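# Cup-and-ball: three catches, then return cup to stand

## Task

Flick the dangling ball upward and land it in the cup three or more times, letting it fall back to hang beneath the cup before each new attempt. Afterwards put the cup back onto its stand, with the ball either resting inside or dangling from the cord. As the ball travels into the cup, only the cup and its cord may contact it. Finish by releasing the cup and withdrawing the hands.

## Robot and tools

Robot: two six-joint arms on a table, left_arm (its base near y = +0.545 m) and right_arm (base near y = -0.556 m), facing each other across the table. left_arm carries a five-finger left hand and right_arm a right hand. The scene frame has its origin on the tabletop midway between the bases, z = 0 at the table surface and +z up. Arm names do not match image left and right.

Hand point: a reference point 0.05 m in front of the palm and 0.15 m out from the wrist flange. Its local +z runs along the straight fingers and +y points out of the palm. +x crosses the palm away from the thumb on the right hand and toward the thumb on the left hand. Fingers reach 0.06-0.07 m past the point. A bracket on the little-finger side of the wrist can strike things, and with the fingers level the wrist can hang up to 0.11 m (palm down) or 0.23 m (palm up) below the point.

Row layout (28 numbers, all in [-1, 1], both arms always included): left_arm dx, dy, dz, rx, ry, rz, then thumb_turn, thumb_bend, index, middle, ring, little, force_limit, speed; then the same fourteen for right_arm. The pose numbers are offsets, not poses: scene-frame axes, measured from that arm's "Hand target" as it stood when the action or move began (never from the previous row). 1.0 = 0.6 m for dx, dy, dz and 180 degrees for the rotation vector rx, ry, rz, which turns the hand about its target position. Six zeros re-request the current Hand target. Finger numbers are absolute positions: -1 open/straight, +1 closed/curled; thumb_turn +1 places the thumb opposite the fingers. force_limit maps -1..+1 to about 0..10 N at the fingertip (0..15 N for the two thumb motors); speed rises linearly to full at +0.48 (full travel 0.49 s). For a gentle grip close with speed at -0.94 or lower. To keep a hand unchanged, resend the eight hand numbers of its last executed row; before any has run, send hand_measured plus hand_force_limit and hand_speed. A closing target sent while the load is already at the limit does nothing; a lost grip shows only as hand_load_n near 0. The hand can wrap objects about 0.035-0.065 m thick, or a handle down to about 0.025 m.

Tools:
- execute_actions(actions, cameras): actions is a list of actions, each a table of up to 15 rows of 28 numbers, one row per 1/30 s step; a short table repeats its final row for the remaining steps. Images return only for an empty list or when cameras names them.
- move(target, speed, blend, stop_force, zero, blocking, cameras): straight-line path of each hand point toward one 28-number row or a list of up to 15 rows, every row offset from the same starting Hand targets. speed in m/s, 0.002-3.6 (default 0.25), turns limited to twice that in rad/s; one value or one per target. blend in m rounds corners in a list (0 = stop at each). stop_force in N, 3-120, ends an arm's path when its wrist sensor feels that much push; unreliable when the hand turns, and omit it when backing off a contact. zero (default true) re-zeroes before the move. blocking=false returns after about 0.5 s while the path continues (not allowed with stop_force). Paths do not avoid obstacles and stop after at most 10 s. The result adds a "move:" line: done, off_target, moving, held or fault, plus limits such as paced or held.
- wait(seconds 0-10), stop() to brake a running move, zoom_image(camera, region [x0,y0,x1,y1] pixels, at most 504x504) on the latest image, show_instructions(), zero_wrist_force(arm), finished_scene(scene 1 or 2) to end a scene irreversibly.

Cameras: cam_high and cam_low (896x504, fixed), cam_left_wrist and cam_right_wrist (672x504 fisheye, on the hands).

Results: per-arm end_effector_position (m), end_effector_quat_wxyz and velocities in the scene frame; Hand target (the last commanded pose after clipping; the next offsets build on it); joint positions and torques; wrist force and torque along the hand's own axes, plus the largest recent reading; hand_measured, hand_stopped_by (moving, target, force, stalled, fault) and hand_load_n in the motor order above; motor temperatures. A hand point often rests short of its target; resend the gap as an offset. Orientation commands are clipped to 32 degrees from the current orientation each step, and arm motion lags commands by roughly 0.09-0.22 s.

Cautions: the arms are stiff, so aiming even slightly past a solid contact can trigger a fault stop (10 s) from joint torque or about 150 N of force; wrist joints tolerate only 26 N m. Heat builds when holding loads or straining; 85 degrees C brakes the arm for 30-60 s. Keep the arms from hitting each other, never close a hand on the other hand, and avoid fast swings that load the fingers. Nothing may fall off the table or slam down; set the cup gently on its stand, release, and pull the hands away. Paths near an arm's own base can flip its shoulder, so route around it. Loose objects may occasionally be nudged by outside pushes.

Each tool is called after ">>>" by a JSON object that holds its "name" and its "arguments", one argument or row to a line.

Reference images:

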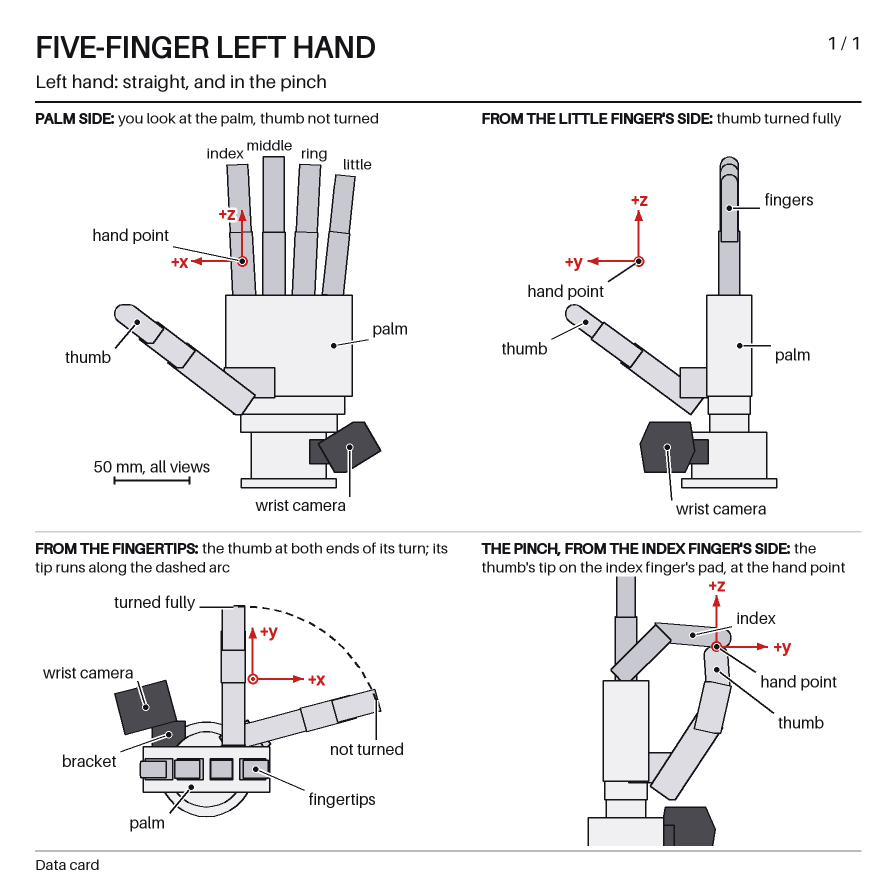

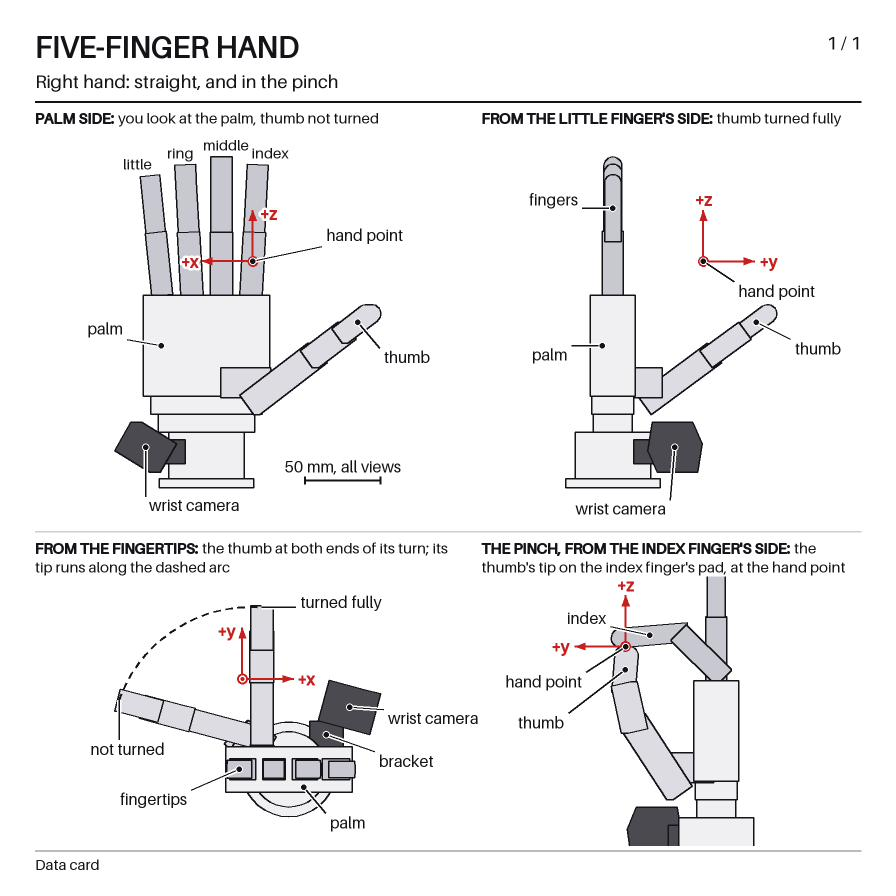

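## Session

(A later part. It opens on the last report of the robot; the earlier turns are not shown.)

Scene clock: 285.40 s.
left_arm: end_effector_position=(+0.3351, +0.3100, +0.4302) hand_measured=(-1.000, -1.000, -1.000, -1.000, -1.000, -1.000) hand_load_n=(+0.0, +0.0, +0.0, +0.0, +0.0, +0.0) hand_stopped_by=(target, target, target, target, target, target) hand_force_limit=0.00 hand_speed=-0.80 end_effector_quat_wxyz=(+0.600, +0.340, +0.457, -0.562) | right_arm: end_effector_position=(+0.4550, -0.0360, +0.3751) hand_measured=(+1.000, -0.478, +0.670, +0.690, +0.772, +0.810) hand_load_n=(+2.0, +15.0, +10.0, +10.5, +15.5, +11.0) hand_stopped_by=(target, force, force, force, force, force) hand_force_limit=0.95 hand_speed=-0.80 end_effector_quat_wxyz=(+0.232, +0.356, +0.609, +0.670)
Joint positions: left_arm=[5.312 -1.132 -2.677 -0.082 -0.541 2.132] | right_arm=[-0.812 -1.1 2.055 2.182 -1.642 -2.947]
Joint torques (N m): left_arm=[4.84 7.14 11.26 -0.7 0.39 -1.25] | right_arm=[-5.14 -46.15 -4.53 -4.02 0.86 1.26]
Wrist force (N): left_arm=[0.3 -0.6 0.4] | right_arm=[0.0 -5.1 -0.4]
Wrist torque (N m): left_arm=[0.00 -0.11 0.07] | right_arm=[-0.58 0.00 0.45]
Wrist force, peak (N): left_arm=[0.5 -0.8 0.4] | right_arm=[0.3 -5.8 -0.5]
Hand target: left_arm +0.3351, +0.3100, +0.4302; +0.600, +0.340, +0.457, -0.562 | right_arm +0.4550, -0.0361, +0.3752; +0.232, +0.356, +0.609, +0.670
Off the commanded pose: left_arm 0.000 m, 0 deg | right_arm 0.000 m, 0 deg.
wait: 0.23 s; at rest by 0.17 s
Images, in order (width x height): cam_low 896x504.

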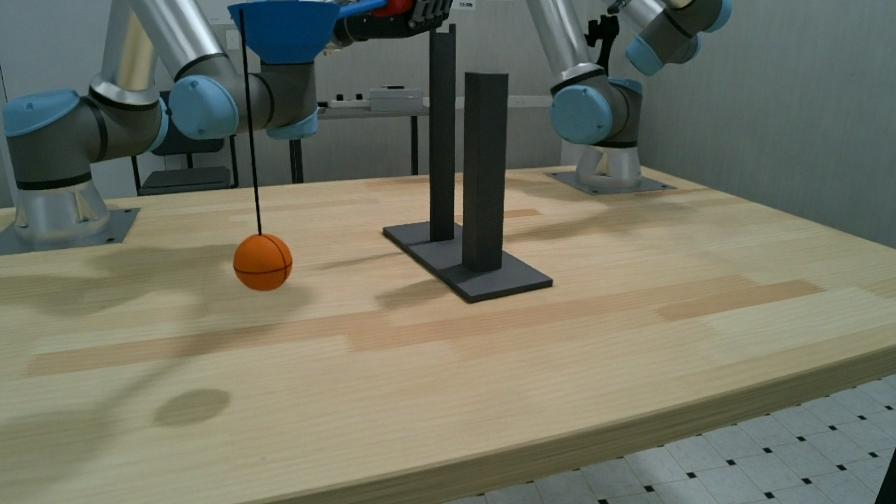

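>>> {"name": "execute_actions", "arguments": {
  "actions": [
    [[0,0,0,0,0,0,-1,-1,-1,-1,-1,-1,0,-0.8,-0.0002,-0.0002,0,0,0,0,1,0.97,0.97,0.97,0.97,0.97,0.95,-0.8],[0,0,0,0,0,0,-1,-1,-1,-1,-1,-1,0,-0.8,-0.0022,-0.0022,0,0,0,0,1,0.97,0.97,0.97,0.97,0.97,0.95,-0.8],[0,0,0,0,0,0,-1,-1,-1,-1,-1,-1,0,-0.8,-0.0074,-0.0074,0,0,0,0,1,0.97,0.97,0.97,0.97,0.97,0.95,-0.8],[0,0,0,0,0,0,-1,-1,-1,-1,-1,-1,0,-0.8,-0.0166,-0.0166,0,0,0,0,1,0.97,0.97,0.97,0.97,0.97,0.95,-0.8],[0,0,0,0,0,0,-1,-1,-1,-1,-1,-1,0,-0.8,-0.0303,-0.0303,0,0,0,0,1,0.97,0.97,0.97,0.97,0.97,0.95,-0.8],[0,0,0,0,0,0,-1,-1,-1,-1,-1,-1,0,-0.8,-0.0481,-0.0481,0,0,0,0,1,0.97,0.97,0.97,0.97,0.97,0.95,-0.8],[0,0,0,0,0,0,-1,-1,-1,-1,-1,-1,0,-0.8,-0.0690,-0.0690,0,0,0,0,1,0.97,0.97,0.97,0.97,0.97,0.95,-0.8],[0,0,0,0,0,0,-1,-1,-1,-1,-1,-1,0,-0.8,-0.0916,-0.0916,0,0,0,0,1,0.97,0.97,0.97,0.97,0.97,0.95,-0.8],[0,0,0,0,0,0,-1,-1,-1,-1,-1,-1,0,-0.8,-0.1146,-0.1146,0,0,0,0,1,0.97,0.97,0.97,0.97,0.97,0.95,-0.8],[0,0,0,0,0,0,-1,-1,-1,-1,-1,-1,0,-0.8,-0.1373,-0.1373,0,0,0,0,1,0.97,0.97,0.97,0.97,0.97,0.95,-0.8],[0,0,0,0,0,0,-1,-1,-1,-1,-1,-1,0,-0.8,-0.1587,-0.1587,0,0,0,0,1,0.97,0.97,0.97,0.97,0.97,0.95,-0.8],[0,0,0,0,0,0,-1,-1,-1,-1,-1,-1,0,-0.8,-0.1773,-0.1773,0,0,0,0,1,0.97,0.97,0.97,0.97,0.97,0.95,-0.8],[0,0,0,0,0,0,-1,-1,-1,-1,-1,-1,0,-0.8,-0.1925,-0.1925,0,0,0,0,1,0.97,0.97,0.97,0.97,0.97,0.95,-0.8],[0,0,0,0,0,0,-1,-1,-1,-1,-1,-1,0,-0.8,-0.2031,-0.2031,0,0,0,0,1,0.97,0.97,0.97,0.97,0.97,0.95,-0.8],[0,0,0,0,0,0,-1,-1,-1,-1,-1,-1,0,-0.8,-0.2086,-0.2086,0,0,0,0,1,0.97,0.97,0.97,0.97,0.97,0.95,-0.8]],
    [[0,0,0,0,0,0,-1,-1,-1,-1,-1,-1,0,-0.8,0,0,0,0,0,0,1,0.97,0.97,0.97,0.97,0.97,0.95,-0.8],[0,0,0,0,0,0,-1,-1,-1,-1,-1,-1,0,-0.8,0.0055,0.0055,0,0,0,0,1,0.97,0.97,0.97,0.97,0.97,0.95,-0.8],[0,0,0,0,0,0,-1,-1,-1,-1,-1,-1,0,-0.8,0.0161,0.0161,0,0,0,0,1,0.97,0.97,0.97,0.97,0.97,0.95,-0.8],[0,0,0,0,0,0,-1,-1,-1,-1,-1,-1,0,-0.8,0.0313,0.0313,0,0,0,0,1,0.97,0.97,0.97,0.97,0.97,0.95,-0.8],[0,0,0,0,0,0,-1,-1,-1,-1,-1,-1,0,-0.8,0.0499,0.0499,0,0,0,0,1,0.97,0.97,0.97,0.97,0.97,0.95,-0.8],[0,0,0,0,0,0,-1,-1,-1,-1,-1,-1,0,-0.8,0.0713,0.0713,0,0,0,0,1,0.97,0.97,0.97,0.97,0.97,0.95,-0.8],[0,0,0,0,0,0,-1,-1,-1,-1,-1,-1,0,-0.8,0.0940,0.0940,0.0003,0,0,0,1,0.97,0.97,0.97,0.97,0.97,0.95,-0.8],[0,0,0,0,0,0,-1,-1,-1,-1,-1,-1,0,-0.8,0.1168,0.1168,0.0027,0,0,0,1,0.97,0.97,0.97,0.97,0.97,0.95,-0.8],[0,0,0,0,0,0,-1,-1,-1,-1,-1,-1,0,-0.8,0.1385,0.1385,0.0085,0,0,0,1,0.97,0.97,0.97,0.97,0.97,0.95,-0.8],[0,0,0,0,0,0,-1,-1,-1,-1,-1,-1,0,-0.8,0.1584,0.1584,0.0192,0,0,0,1,0.97,0.97,0.97,0.97,0.97,0.95,-0.8],[0,0,0,0,0,0,-1,-1,-1,-1,-1,-1,0,-0.8,0.1754,0.1754,0.0350,0,0,0,1,0.97,0.97,0.97,0.97,0.97,0.95,-0.8],[0,0,0,0,0,0,-1,-1,-1,-1,-1,-1,0,-0.8,0.1888,0.1888,0.0555,0,0,0,1,0.97,0.97,0.97,0.97,0.97,0.95,-0.8],[0,0,0,0,0,0,-1,-1,-1,-1,-1,-1,0,-0.8,0.1981,0.1981,0.0795,0,0,0,1,0.97,0.97,0.97,0.97,0.97,0.95,-0.8],[0,0,0,0,0,0,-1,-1,-1,-1,-1,-1,0,-0.8,0.2029,0.2029,0.1055,0,0,0,1,0.97,0.97,0.97,0.97,0.97,0.95,-0.8],[0,0,0,0,0,0,-1,-1,-1,-1,-1,-1,0,-0.8,0.2029,0.2029,0.1315,0,0,0,1,0.97,0.97,0.97,0.97,0.97,0.95,-0.8]],
    [[0,0,0,0,0,0,-1,-1,-1,-1,-1,-1,0,-0.8,-0.0048,-0.0048,0.0233,0,0,0,1,0.97,0.97,0.97,0.97,0.97,0.95,-0.8],[0,0,0,0,0,0,-1,-1,-1,-1,-1,-1,0,-0.8,-0.0141,-0.0141,0.0420,0,0,0,1,0.97,0.97,0.97,0.97,0.97,0.95,-0.8],[0,0,0,0,0,0,-1,-1,-1,-1,-1,-1,0,-0.8,-0.0275,-0.0275,0.0538,0,0,0,1,0.97,0.97,0.97,0.97,0.97,0.95,-0.8],[0,0,0,0,0,0,-1,-1,-1,-1,-1,-1,0,-0.8,-0.0432,-0.0458,0.0580,0,0,0,1,0.97,0.97,0.97,0.97,0.97,0.95,-0.8],[0,0,0,0,0,0,-1,-1,-1,-1,-1,-1,0,-0.8,-0.0592,-0.0694,0.0538,0,0,0,1,0.97,0.97,0.97,0.97,0.97,0.95,-0.8],[0,0,0,0,0,0,-1,-1,-1,-1,-1,-1,0,-0.8,-0.0751,-0.0971,0.0420,0,0,0,1,0.97,0.97,0.97,0.97,0.97,0.95,-0.8],[0,0,0,0,0,0,-1,-1,-1,-1,-1,-1,0,-0.8,-0.0905,-0.1271,0.0233,0,0,0,1,0.97,0.97,0.97,0.97,0.97,0.95,-0.8],[0,0,0,0,0,0,-1,-1,-1,-1,-1,-1,0,-0.8,-0.1042,-0.1572,0,0,0,0,1,0.97,0.97,0.97,0.97,0.97,0.95,-0.8],[0,0,0,0,0,0,-1,-1,-1,-1,-1,-1,0,-0.8,-0.1157,-0.1853,-0.0260,0,0,0,1,0.97,0.97,0.97,0.97,0.97,0.95,-0.8],[0,0,0,0,0,0,-1,-1,-1,-1,-1,-1,0,-0.8,-0.1260,-0.2102,-0.0523,0,0,0,1,0.97,0.97,0.97,0.97,0.97,0.95,-0.8],[0,0,0,0,0,0,-1,-1,-1,-1,-1,-1,0,-0.8,-0.1358,-0.2318,-0.0788,0,0,0,1,0.97,0.97,0.97,0.97,0.97,0.95,-0.8],[0,0,0,0,0,0,-1,-1,-1,-1,-1,-1,0,-0.8,-0.1457,-0.2491,-0.1052,0,0,0,1,0.97,0.97,0.97,0.97,0.97,0.95,-0.8],[0,0,0,0,0,0,-1,-1,-1,-1,-1,-1,0,-0.8,-0.1557,-0.2617,-0.1315,0,0,0,1,0.97,0.97,0.97,0.97,0.97,0.95,-0.8],[0,0,0,0,0,0,-1,-1,-1,-1,-1,-1,0,-0.8,-0.1651,-0.2711,-0.1560,0,0,0,1,0.97,0.97,0.97,0.97,0.97,0.95,-0.8],[0,0,0,0,0,0,-1,-1,-1,-1,-1,-1,0,-0.8,-0.1725,-0.2785,-0.1768,0,0,0,1,0.97,0.97,0.97,0.97,0.97,0.95,-0.8]],
    [[0,0,0,0,0,0,-1,-1,-1,-1,-1,-1,0,-0.8,-0.0051,-0.0051,-0.0168,0,0,0,1,0.97,0.97,0.97,0.97,0.97,0.95,-0.8],[0,0,0,0,0,0,-1,-1,-1,-1,-1,-1,0,-0.8,-0.0083,-0.0083,-0.0300,0,0,0,1,0.97,0.97,0.97,0.97,0.97,0.95,-0.8],[0,0,0,0,0,0,-1,-1,-1,-1,-1,-1,0,-0.8,-0.0092,-0.0092,-0.0395,0,0,0,1,0.97,0.97,0.97,0.97,0.97,0.95,-0.8],[0,0,0,0,0,0,-1,-1,-1,-1,-1,-1,0,-0.8,-0.0092,-0.0092,-0.0450,0,0,0,1,0.97,0.97,0.97,0.97,0.97,0.95,-0.8],[0,0,0,0,0,0,-1,-1,-1,-1,-1,-1,0,-0.8,-0.0092,-0.0092,-0.0468,0,0,0,1,0.97,0.97,0.97,0.97,0.97,0.95,-0.8]]
  ],
  "cameras": ["cam_low","cam_high"]
}}

>>> {"name": "zoom_image", "arguments": {
  "camera": "cam_high",
  "region": [460, 60, 640, 180]
}}

Scene clock: 293.77 s.
left_arm: end_effector_position=(+0.3351, +0.3100, +0.4302) hand_measured=(-1.000, -1.000, -1.000, -1.000, -1.000, -1.000) hand_load_n=(+0.0, +0.0, -0.5, +0.0, +0.0, +0.0) hand_stopped_by=(target, target, target, target, target, target) hand_force_limit=0.00 hand_speed=-0.80 end_effector_quat_wxyz=(+0.600, +0.340, +0.457, -0.562) | right_arm: end_effector_position=(+0.3425, -0.2121, +0.3199) hand_measured=(+1.000, -0.478, +0.672, +0.690, +0.772, +0.810) hand_load_n=(+2.0, +15.0, +5.0, +10.0, +11.0, +8.5) hand_stopped_by=(target, force, force, force, force, force) hand_force_limit=0.95 hand_speed=-0.80 end_effector_quat_wxyz=(+0.232, +0.356, +0.609, +0.670)
Joint positions: left_arm=[5.312 -1.132 -2.677 -0.082 -0.541 2.132] | right_arm=[-1.039 -1.189 2.678 1.647 -1.415 -2.946]
Joint torques (N m): left_arm=[4.55 7.51 11.74 -0.63 0.25 -1.4] | right_arm=[11.35 -15.03 -0.38 -3.3 -1.53 1.44]
Wrist force (N): left_arm=[0.2 -0.8 0.6] | right_arm=[0.3 -4.4 -0.6]
Wrist torque (N m): left_arm=[-0.04 -0.10 0.07] | right_arm=[-0.58 -0.04 0.45]
Wrist force, peak (N): left_arm=[0.4 -1.0 0.5] | right_arm=[-0.2 -9.6 3.2]
Hand target: left_arm +0.3351, +0.3100, +0.4302; +0.600, +0.340, +0.457, -0.562 | right_arm +0.3425, -0.2121, +0.3199; +0.232, +0.356, +0.609, +0.670
Off the commanded pose: left_arm 0.000 m, 0 deg | right_arm 0.000 m, 0 deg.
Images, in order (width x height): cam_high 896x504, cam_low 896x504.

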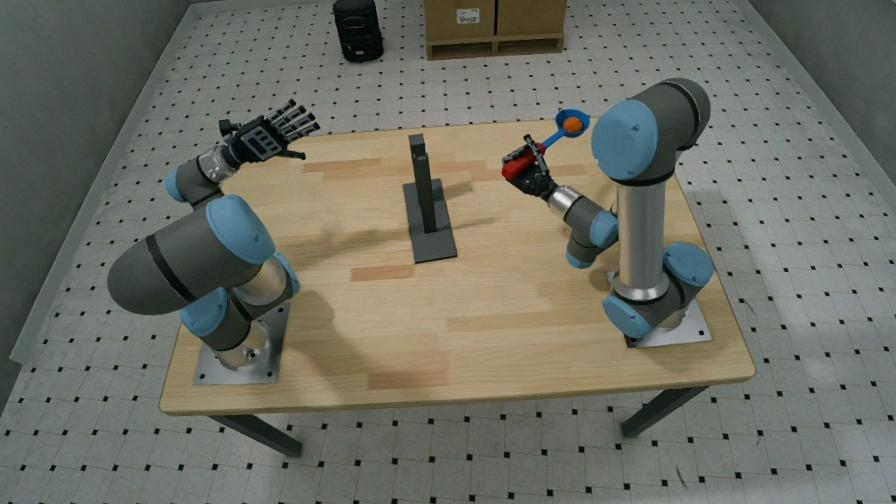

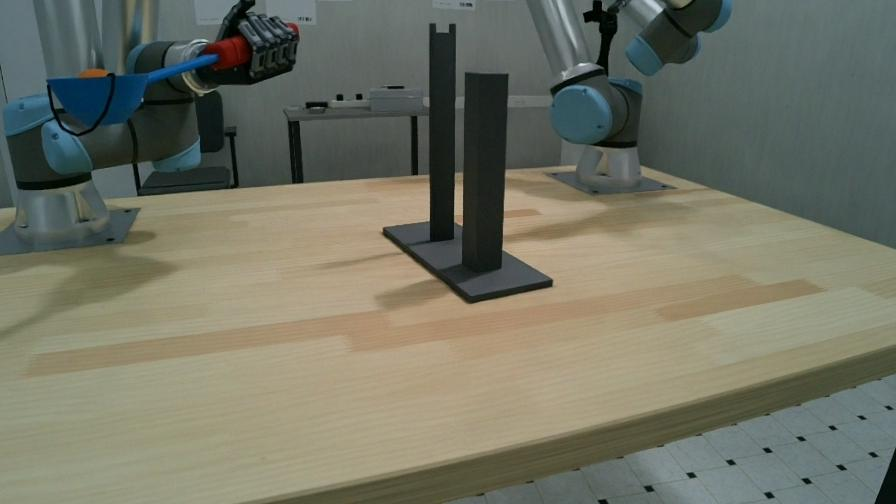

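Scaled by 2.800 from the camera's 896x504 image, which has a finer 1280x720 frame.

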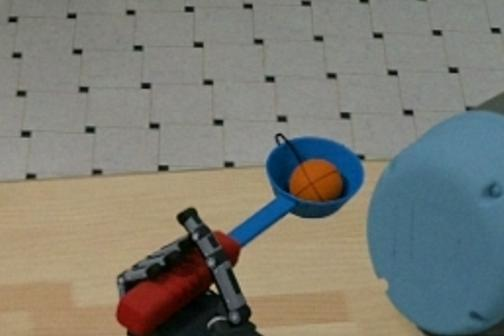

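>>> {"name": "move", "arguments": {
  "target": [
    [0,0,0,0,0,0,-1,-1,-1,-1,-1,-1,0,-0.8,0.0958,0.1535,0.1333,0,0,0,1,0.98,0.99,0.98,0.98,0.99,0.95,-0.8],
    [0,0,0,0,0,0,-1,-1,-1,-1,-1,-1,0,-0.8,0.0958,0.1535,0.1333,-0.174,0.174,0.0425,1,0.98,0.99,0.98,0.98,0.99,0.95,-0.8]
  ],
  "speed": [0.2,0.5],
  "blend": [0.02,0],
  "cameras": ["cam_high","cam_low"]
}}

>>> {"name": "zoom_image", "arguments": {
  "camera": "cam_high",
  "region": [460, 40, 640, 160]
}}

Scene clock: 301.53 s.
left_arm: end_effector_position=(+0.3351, +0.3100, +0.4302) hand_measured=(-1.000, -1.000, -1.000, -1.000, -1.000, -1.000) hand_load_n=(+0.0, +0.0, +0.0, +0.0, +0.0, +0.0) hand_stopped_by=(target, target, target, target, target, target) hand_force_limit=0.00 hand_speed=-0.80 end_effector_quat_wxyz=(+0.600, +0.340, +0.457, -0.562) | right_arm: end_effector_position=(+0.4000, -0.1200, +0.3997) hand_measured=(+1.000, -0.478, +0.686, +0.690, +0.772, +0.824) hand_load_n=(+2.0, +15.0, +10.5, +10.5, +10.0, +15.5) hand_stopped_by=(target, force, force, force, force, force) hand_force_limit=0.95 hand_speed=-0.80 end_effector_quat_wxyz=(+0.103, +0.406, +0.826, +0.377)
Joint positions: left_arm=[5.312 -1.132 -2.677 -0.082 -0.541 2.132] | right_arm=[-0.97 -1.849 2.125 3.646 -1.41 -3.111]
Joint torques (N m): left_arm=[5.38 7.16 11.48 -0.55 0.54 -1.26] | right_arm=[12.03 -16.51 -36.88 -1.06 -2.23 -0.34]
Wrist force (N): left_arm=[-0.1 -0.7 0.6] | right_arm=[0.3 -2.6 1.7]
Wrist torque (N m): left_arm=[-0.01 -0.06 0.06] | right_arm=[-0.38 0.21 0.18]
Wrist force, peak (N): left_arm=[0.7 -1.0 0.3] | right_arm=[-0.7 -7.1 -2.2]
Hand target: left_arm +0.3351, +0.3100, +0.4302; +0.600, +0.340, +0.457, -0.562 | right_arm +0.4000, -0.1200, +0.3999; +0.104, +0.405, +0.826, +0.377
Off the commanded pose: left_arm 0.000 m, 0 deg | right_arm 0.000 m, 0 deg.
move: done
Images, in order (width x height): cam_high 896x504, cam_low 896x504.

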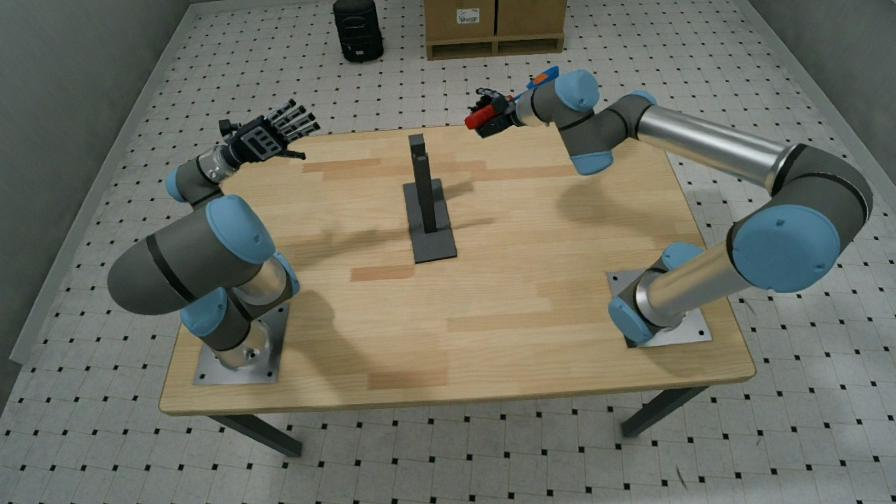

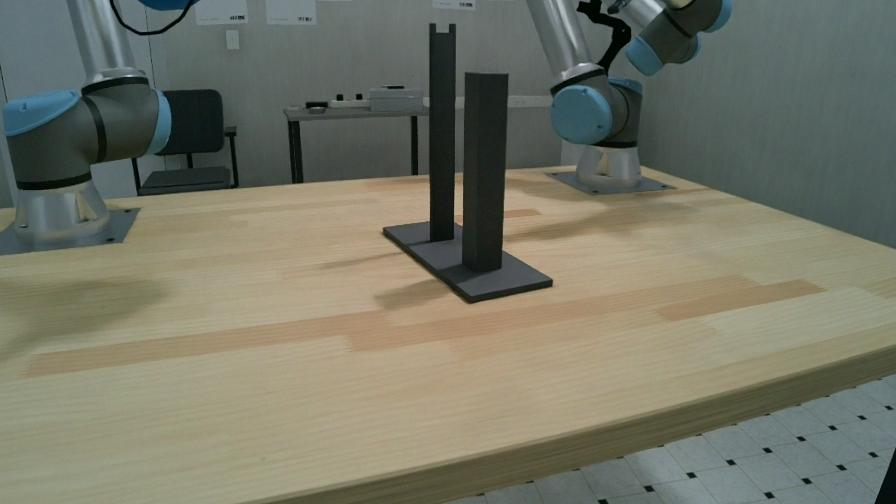

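Scaled by 2.800 from the camera's 896x504 image, which has a finer 1280x720 frame.

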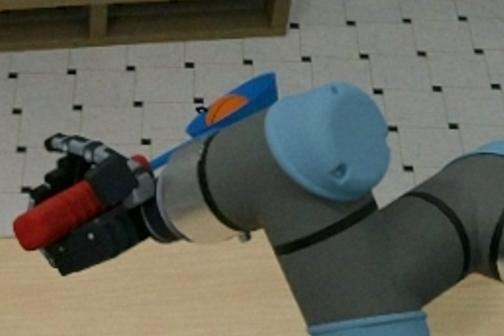

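>>> {"name": "move", "arguments": {
  "target": [0,0,0,0,0,0,-1,-1,-1,-1,-1,-1,0,-0.8,0,0,0,-0.135,0.135,0.033,1,0.98,0.99,0.98,0.98,0.99,0.95,-0.8],
  "speed": 0.4,
  "cameras": ["cam_high","cam_low"]
}}

>>> {"name": "zoom_image", "arguments": {
  "camera": "cam_high",
  "region": [460, 40, 640, 160]
}}

Scene clock: 304.00 s.
left_arm: end_effector_position=(+0.3351, +0.3100, +0.4302) hand_measured=(-1.000, -1.000, -1.000, -1.000, -1.000, -1.000) hand_load_n=(+0.0, +0.0, +0.0, +0.0, +0.0, +0.0) hand_stopped_by=(target, target, target, target, target, target) hand_force_limit=0.00 hand_speed=-0.80 end_effector_quat_wxyz=(+0.600, +0.340, +0.457, -0.562) | right_arm: end_effector_position=(+0.3999, -0.1200, +0.3998) hand_measured=(+1.000, -0.478, +0.686, +0.690, +0.772, +0.824) hand_load_n=(+2.0, +15.0, +10.5, +10.5, +10.5, +16.0) hand_stopped_by=(target, force, force, force, force, force) hand_force_limit=0.95 hand_speed=-0.80 end_effector_quat_wxyz=(-0.008, +0.402, +0.909, +0.108) end_effector_velocity=(+0.000, -0.001, +0.000) end_effector_angular_velocity=(-0.002, +0.003, -0.001)
Joint positions: left_arm=[5.312 -1.132 -2.677 -0.082 -0.541 2.132] | right_arm=[-0.967 -1.674 1.589 4.618 -1.448 -3.245]
Joint velocities: left_arm=[within noise] | right_arm=[0 0.001 -0.003 0.006 0 0]
Joint torques (N m): left_arm=[5.43 6.33 11.43 -0.61 0.45 -1.28] | right_arm=[-7.17 -14.58 -35.73 -0.65 2.09 1.43]
Wrist force (N): left_arm=[0.5 -0.5 0.4] | right_arm=[0.3 -1.0 3.2]
Wrist torque (N m): left_arm=[0.02 -0.12 0.08] | right_arm=[-0.16 0.25 0.08]
Wrist force, peak (N): left_arm=[0.7 -0.9 0.2] | right_arm=[0.0 -4.6 3.4]
Hand target: left_arm +0.3351, +0.3100, +0.4302; +0.600, +0.340, +0.457, -0.562 | right_arm +0.4000, -0.1200, +0.3999; -0.008, +0.402, +0.909, +0.108
Off the commanded pose: left_arm 0.000 m, 0 deg | right_arm 0.000 m, 0 deg.
move: done
Images, in order (width x height): cam_high 896x504, cam_low 896x504.

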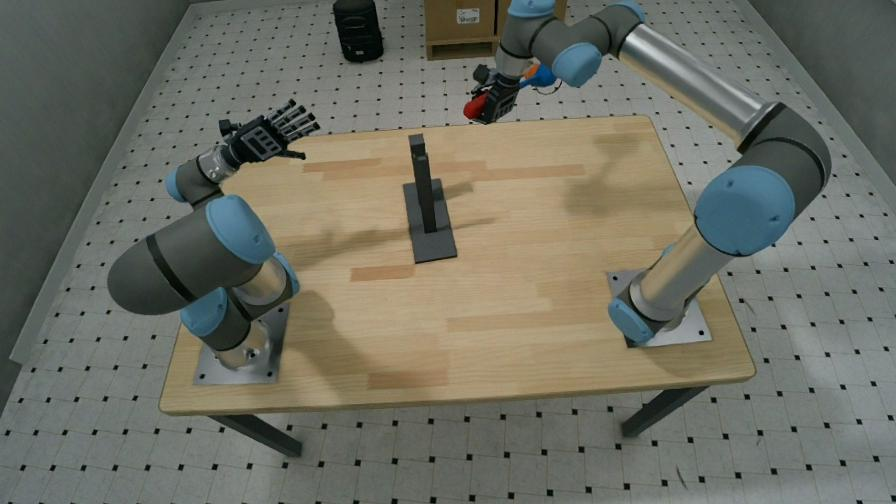

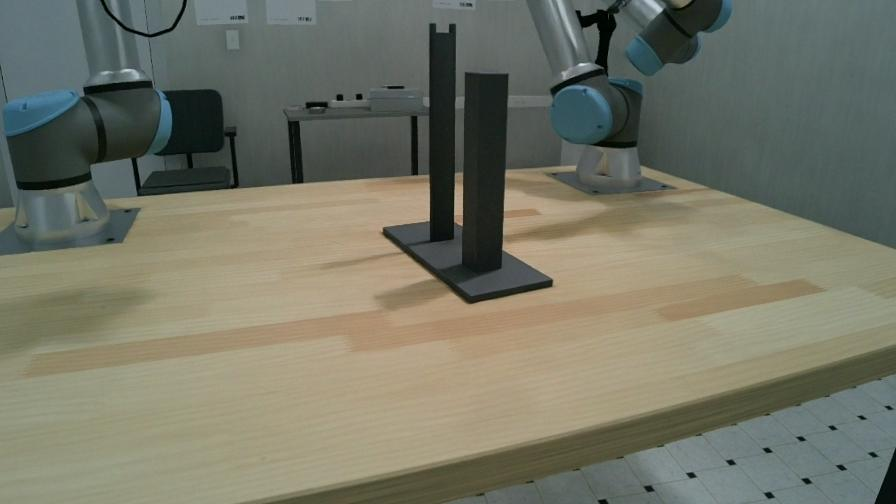

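Scaled by 2.800 from the camera's 896x504 image, which has a finer 1280x720 frame.

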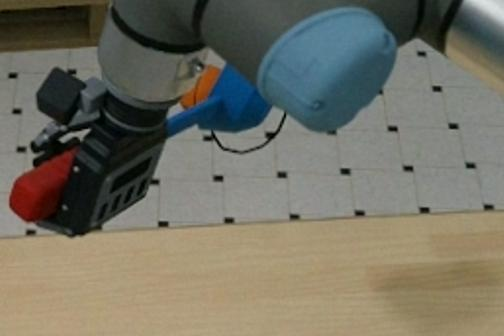

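>>> {"name": "wait", "arguments": {
  "seconds": 0.2,
  "cameras": ["cam_high"]
}}

>>> {"name": "zoom_image", "arguments": {
  "camera": "cam_high",
  "region": [500, 40, 620, 120]
}}

Scene clock: 304.97 s.
left_arm: end_effector_position=(+0.3351, +0.3100, +0.4302) hand_measured=(-1.000, -1.000, -1.000, -1.000, -1.000, -1.000) hand_load_n=(+0.0, +0.0, -0.5, +0.0, +0.0, +0.0) hand_stopped_by=(target, target, target, target, target, target) hand_force_limit=0.00 hand_speed=-0.80 end_effector_quat_wxyz=(+0.600, +0.340, +0.457, -0.562) | right_arm: end_effector_position=(+0.4000, -0.1200, +0.3999) hand_measured=(+1.000, -0.478, +0.686, +0.690, +0.772, +0.826) hand_load_n=(+2.0, +15.0, +12.5, +10.5, +6.0, +7.5) hand_stopped_by=(target, force, force, force, force, force) hand_force_limit=0.95 hand_speed=-0.80 end_effector_quat_wxyz=(-0.008, +0.402, +0.909, +0.108)
Joint positions: left_arm=[5.312 -1.132 -2.677 -0.082 -0.541 2.132] | right_arm=[-0.967 -1.673 1.589 4.618 -1.448 -3.245]
Joint torques (N m): left_arm=[6.18 7.17 11.68 -0.71 0.34 -1.41] | right_arm=[-10.26 -8.91 -36.85 -5.01 -2.05 0.64]
Wrist force (N): left_arm=[0.3 -0.3 0.2] | right_arm=[0.4 -0.9 3.0]
Wrist torque (N m): left_arm=[0.06 -0.11 0.07] | right_arm=[-0.19 0.35 0.02]
Wrist force, peak (N): left_arm=[0.4 -0.8 0.6] | right_arm=[0.7 -1.1 4.4]
Hand target: left_arm +0.3351, +0.3100, +0.4302; +0.600, +0.340, +0.457, -0.562 | right_arm +0.4000, -0.1200, +0.3999; -0.008, +0.402, +0.909, +0.108
Off the commanded pose: left_arm 0.000 m, 0 deg | right_arm 0.000 m, 0 deg.
wait: 0.20 s; at rest from the start
Images, in order (width x height): cam_high 896x504.

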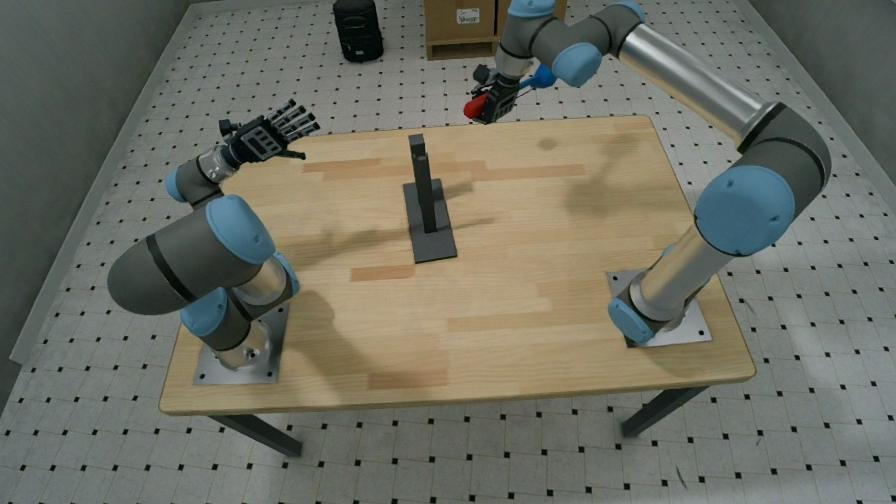

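Scaled by 4.200 from the camera's 896x504 image, which has a finer 1280x720 frame.

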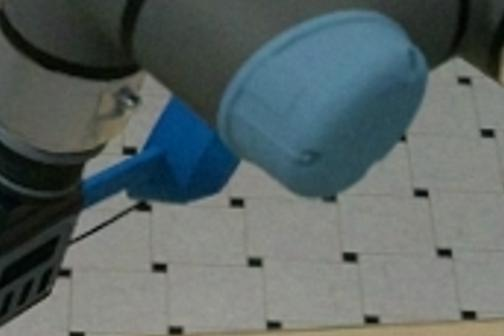

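>>> {"name": "move", "arguments": {
  "target": [0,0,0,0,0,0,-1,-1,-1,-1,-1,-1,0,-0.8,-0.115,-0.0333,0,0.309,-0.309,-0.0755,1,0.98,0.99,0.98,0.99,1.0,0.95,-0.8],
  "speed": 0.4,
  "cameras": ["cam_high","cam_low"]
}}

>>> {"name": "zoom_image", "arguments": {
  "camera": "cam_high",
  "region": [460, 60, 640, 180]
}}

>>> {"name": "zoom_image", "arguments": {
  "camera": "cam_low",
  "region": [60, 0, 260, 260]
}}

Scene clock: 308.57 s.
left_arm: end_effector_position=(+0.3351, +0.3100, +0.4302) hand_measured=(-1.000, -1.000, -1.000, -1.000, -1.000, -1.000) hand_load_n=(+0.0, +0.0, +0.0, +0.0, +0.0, +0.0) hand_stopped_by=(target, target, target, target, target, target) hand_force_limit=0.00 hand_speed=-0.80 end_effector_quat_wxyz=(+0.600, +0.340, +0.457, -0.562) | right_arm: end_effector_position=(+0.3309, -0.1399, +0.4000) hand_measured=(+1.000, -0.478, +0.686, +0.690, +0.788, +0.840) hand_load_n=(+2.0, +15.0, +11.5, +10.0, +13.0, +15.5) hand_stopped_by=(target, force, force, force, force, force) hand_force_limit=0.95 hand_speed=-0.80 end_effector_quat_wxyz=(+0.232, +0.356, +0.609, +0.670) end_effector_velocity=(+0.000, +0.000, +0.000) end_effector_angular_velocity=(+0.003, -0.002, +0.001)
Joint positions: left_arm=[5.312 -1.132 -2.677 -0.082 -0.541 2.132] | right_arm=[-0.761 -1.42 2.452 2.104 -1.693 -2.948]
Joint velocities: left_arm=[within noise] | right_arm=[0 0.002 0 -0.005 0.001 0]
Joint torques (N m): left_arm=[5.78 7.17 11.77 -0.58 0.27 -1.1] | right_arm=[-6.86 -6.02 -3.97 -3.76 -0.55 1.41]
Wrist force (N): left_arm=[0.1 -0.7 0.3] | right_arm=[0.1 -5.5 0.1]
Wrist torque (N m): left_arm=[0.00 -0.08 0.06] | right_arm=[-0.66 -0.01 0.48]
Wrist force, peak (N): left_arm=[0.0 -1.1 0.1] | right_arm=[0.0 -7.0 -0.4]
Hand target: left_arm +0.3351, +0.3100, +0.4302; +0.600, +0.340, +0.457, -0.562 | right_arm +0.3310, -0.1400, +0.3999; +0.232, +0.356, +0.609, +0.670
Off the commanded pose: left_arm 0.000 m, 0 deg | right_arm 0.000 m, 0 deg.
move: done
Images, in order (width x height): cam_high 896x504, cam_low 896x504.

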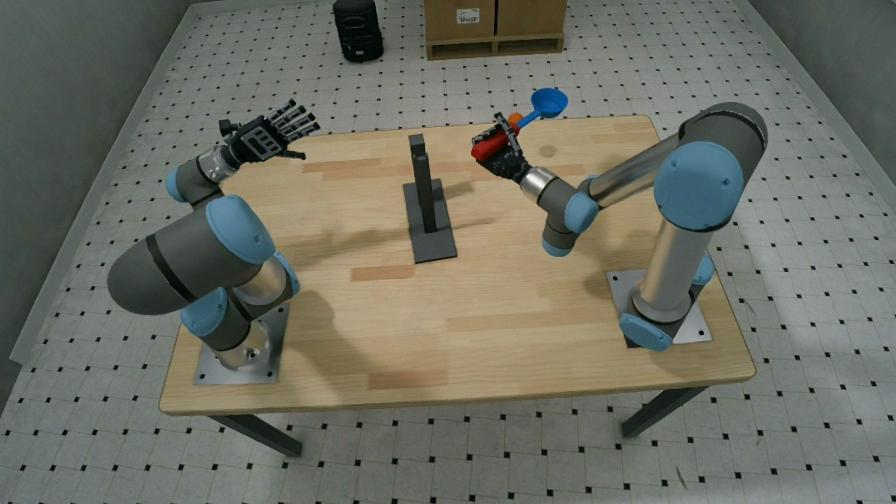

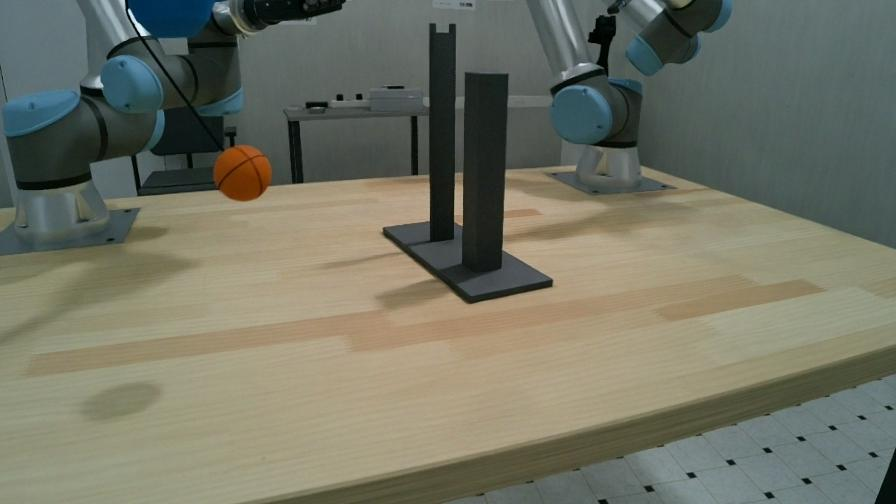

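Scaled by 2.800 from the camera's 896x504 image, which has a finer 1280x720 frame.

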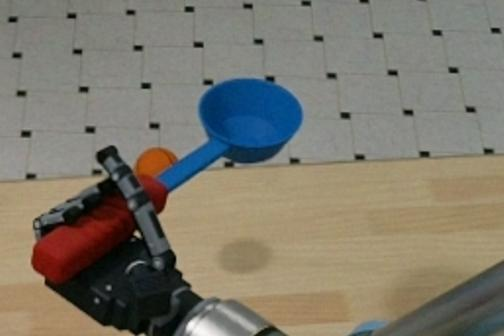

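Scaled by 1.938 from the camera's 896x504 image, which has a finer 1280x720 frame.

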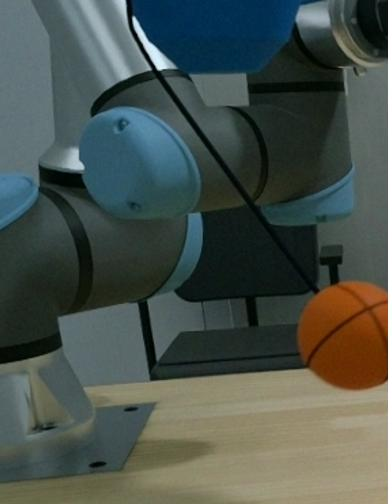

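>>> {"name": "move", "arguments": {
  "target": [0,0,0,0,0,0,-1,-1,-1,-1,-1,-1,0,-0.8,0,0,-0.1945,0,0,0,1,0.98,0.99,0.98,0.99,1.0,0.95,-0.8],
  "speed": 0.06
}}

>>> {"name": "wait", "arguments": {
  "seconds": 3.0,
  "cameras": ["cam_low"]
}}

>>> {"name": "zoom_image", "arguments": {
  "camera": "cam_low",
  "region": [100, 240, 220, 340]
}}

>>> {"name": "wait", "arguments": {
  "seconds": 0.3,
  "cameras": ["cam_low"]
}}

>>> {"name": "zoom_image", "arguments": {
  "camera": "cam_low",
  "region": [100, 240, 220, 340]
}}

Scene clock: 313.57 s.
left_arm: end_effector_position=(+0.3351, +0.3100, +0.4302) hand_measured=(-1.000, -1.000, -1.000, -1.000, -1.000, -1.000) hand_load_n=(+0.0, +0.0, +0.0, +0.0, +0.0, +0.0) hand_stopped_by=(target, target, target, target, target, target) hand_force_limit=0.00 hand_speed=-0.80 end_effector_quat_wxyz=(+0.600, +0.340, +0.457, -0.562) | right_arm: end_effector_position=(+0.3311, -0.1400, +0.2832) hand_measured=(+1.000, -0.478, +0.686, +0.690, +0.788, +0.840) hand_load_n=(+2.0, +15.0, +11.5, +10.5, +12.5, +15.5) hand_stopped_by=(target, force, force, force, force, force) hand_force_limit=0.95 hand_speed=-0.80 end_effector_quat_wxyz=(+0.232, +0.356, +0.609, +0.670)
Joint positions: left_arm=[5.312 -1.132 -2.677 -0.082 -0.541 2.132] | right_arm=[-0.761 -0.999 2.48 1.656 -1.693 -2.948]
Joint torques (N m): left_arm=[5.87 7.56 11.8 -0.62 0.26 -1.36] | right_arm=[3.03 -26.65 -0.93 -1.24 1.04 -1.4]
Wrist force (N): left_arm=[0.4 -0.5 0.3] | right_arm=[0.2 -4.2 -0.8]
Wrist torque (N m): left_arm=[0.03 -0.14 0.08] | right_arm=[-0.55 -0.02 0.39]
Wrist force, peak (N): left_arm=[0.4 -1.0 0.4] | right_arm=[-0.2 -6.6 -0.6]
Hand target: left_arm +0.3351, +0.3100, +0.4302; +0.600, +0.340, +0.457, -0.562 | right_arm +0.3310, -0.1400, +0.2832; +0.232, +0.356, +0.609, +0.670
Off the commanded pose: left_arm 0.000 m, 0 deg | right_arm 0.000 m, 0 deg.
move: done

Scene clock: 316.57 s.
left_arm: end_effector_position=(+0.3351, +0.3100, +0.4302) hand_measured=(-1.000, -1.000, -1.000, -1.000, -1.000, -1.000) hand_load_n=(+0.0, +0.0, +0.0, +0.0, +0.0, +0.0) hand_stopped_by=(target, target, target, target, target, target) hand_force_limit=0.00 hand_speed=-0.80 end_effector_quat_wxyz=(+0.600, +0.340, +0.457, -0.562) | right_arm: end_effector_position=(+0.3310, -0.1400, +0.2832) hand_measured=(+1.000, -0.478, +0.686, +0.690, +0.788, +0.840) hand_load_n=(+2.0, +15.0, +12.0, +10.5, +12.5, +15.5) hand_stopped_by=(target, force, force, force, force, force) hand_force_limit=0.95 hand_speed=-0.80 end_effector_quat_wxyz=(+0.232, +0.356, +0.609, +0.670)
Joint positions: left_arm=[5.312 -1.132 -2.677 -0.082 -0.541 2.132] | right_arm=[-0.761 -0.999 2.48 1.655 -1.693 -2.948]
Joint torques (N m): left_arm=[6.07 6.94 11.37 -0.67 0.22 -1.37] | right_arm=[-6.17 -16.95 4.99 -3.88 1.98 -1.87]
Wrist force (N): left_arm=[0.2 -0.6 0.1] | right_arm=[0.4 -3.6 -0.5]
Wrist torque (N m): left_arm=[0.01 -0.11 0.07] | right_arm=[-0.57 -0.08 0.36]
Wrist force, peak (N): left_arm=[0.3 -0.6 1.0] | right_arm=[-0.1 -6.0 -0.4]
Hand target: left_arm +0.3351, +0.3100, +0.4302; +0.600, +0.340, +0.457, -0.562 | right_arm +0.3310, -0.1400, +0.2832; +0.232, +0.356, +0.609, +0.670
Off the commanded pose: left_arm 0.000 m, 0 deg | right_arm 0.000 m, 0 deg.
wait: 3.00 s; at rest by 0.17 s
Images, in order (width x height): cam_low 896x504.

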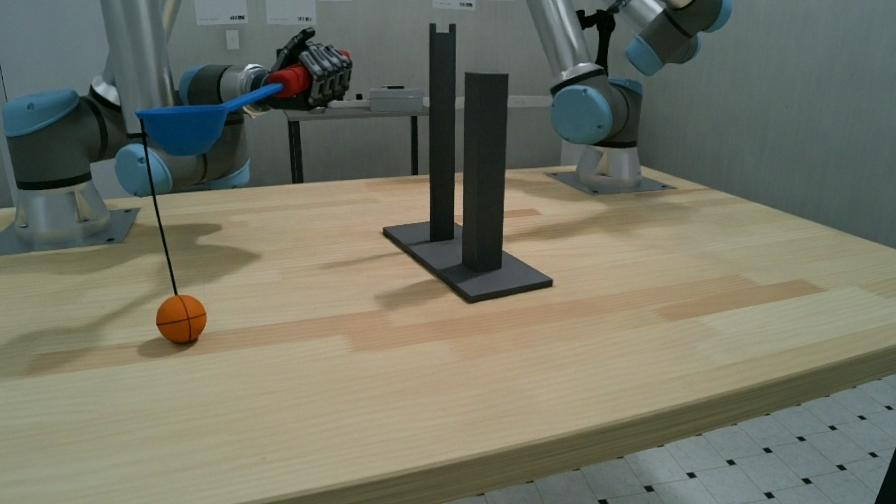

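Scaled by 4.200 from the camera's 896x504 image, which has a finer 1280x720 frame.

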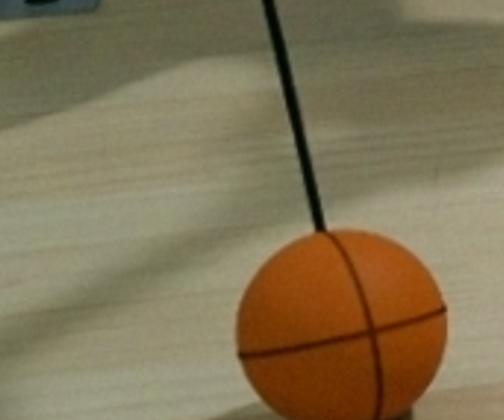

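Scene clock: 316.87 s.
left_arm: end_effector_position=(+0.3351, +0.3100, +0.4302) hand_measured=(-1.000, -1.000, -1.000, -1.000, -1.000, -1.000) hand_load_n=(+0.0, +0.0, +0.0, +0.0, +0.0, +0.0) hand_stopped_by=(target, target, target, target, target, target) hand_force_limit=0.00 hand_speed=-0.80 end_effector_quat_wxyz=(+0.600, +0.340, +0.457, -0.562) | right_arm: end_effector_position=(+0.3310, -0.1400, +0.2832) hand_measured=(+1.000, -0.478, +0.686, +0.690, +0.788, +0.840) hand_load_n=(+2.0, +15.0, +12.0, +10.5, +12.5, +15.5) hand_stopped_by=(target, force, force, force, force, force) hand_force_limit=0.95 hand_speed=-0.80 end_effector_quat_wxyz=(+0.232, +0.356, +0.609, +0.670)
Joint positions: left_arm=[5.312 -1.132 -2.677 -0.082 -0.541 2.132] | right_arm=[-0.761 -0.999 2.48 1.655 -1.693 -2.948]
Joint torques (N m): left_arm=[5.48 6.34 11.56 -0.67 0.35 -1.44] | right_arm=[-6.65 -16.4 5.49 -3.85 2.14 -1.89]
Wrist force (N): left_arm=[0.1 -0.7 0.2] | right_arm=[0.4 -3.6 -0.7]
Wrist torque (N m): left_arm=[0.00 -0.09 0.06] | right_arm=[-0.52 -0.06 0.37]
Wrist force, peak (N): left_arm=[0.5 -0.9 0.4] | right_arm=[0.0 -5.5 -0.3]
Hand target: left_arm +0.3351, +0.3100, +0.4302; +0.600, +0.340, +0.457, -0.562 | right_arm +0.3310, -0.1400, +0.2832; +0.232, +0.356, +0.609, +0.670
Off the commanded pose: left_arm 0.000 m, 0 deg | right_arm 0.000 m, 0 deg.
wait: 0.30 s; at rest by 0.17 s
Images, in order (width x height): cam_low 896x504.

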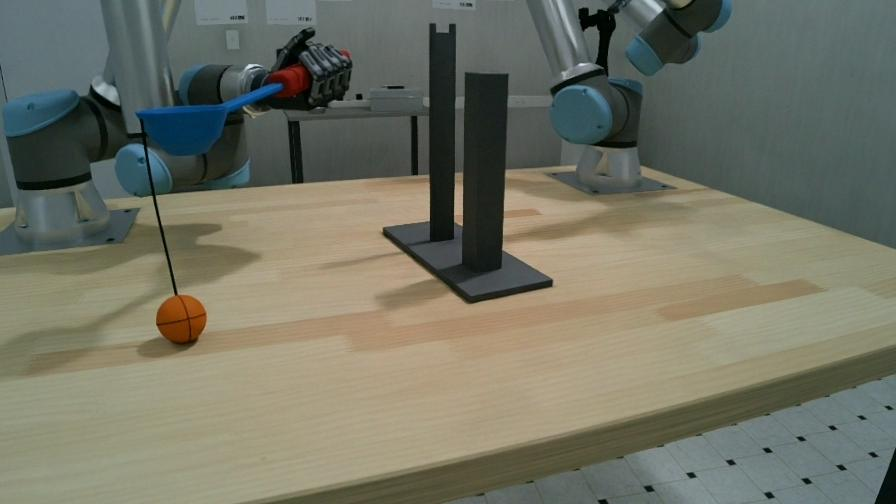

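Scaled by 4.200 from the camera's 896x504 image, which has a finer 1280x720 frame.

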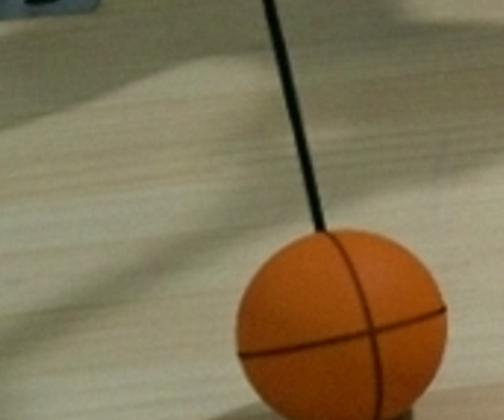

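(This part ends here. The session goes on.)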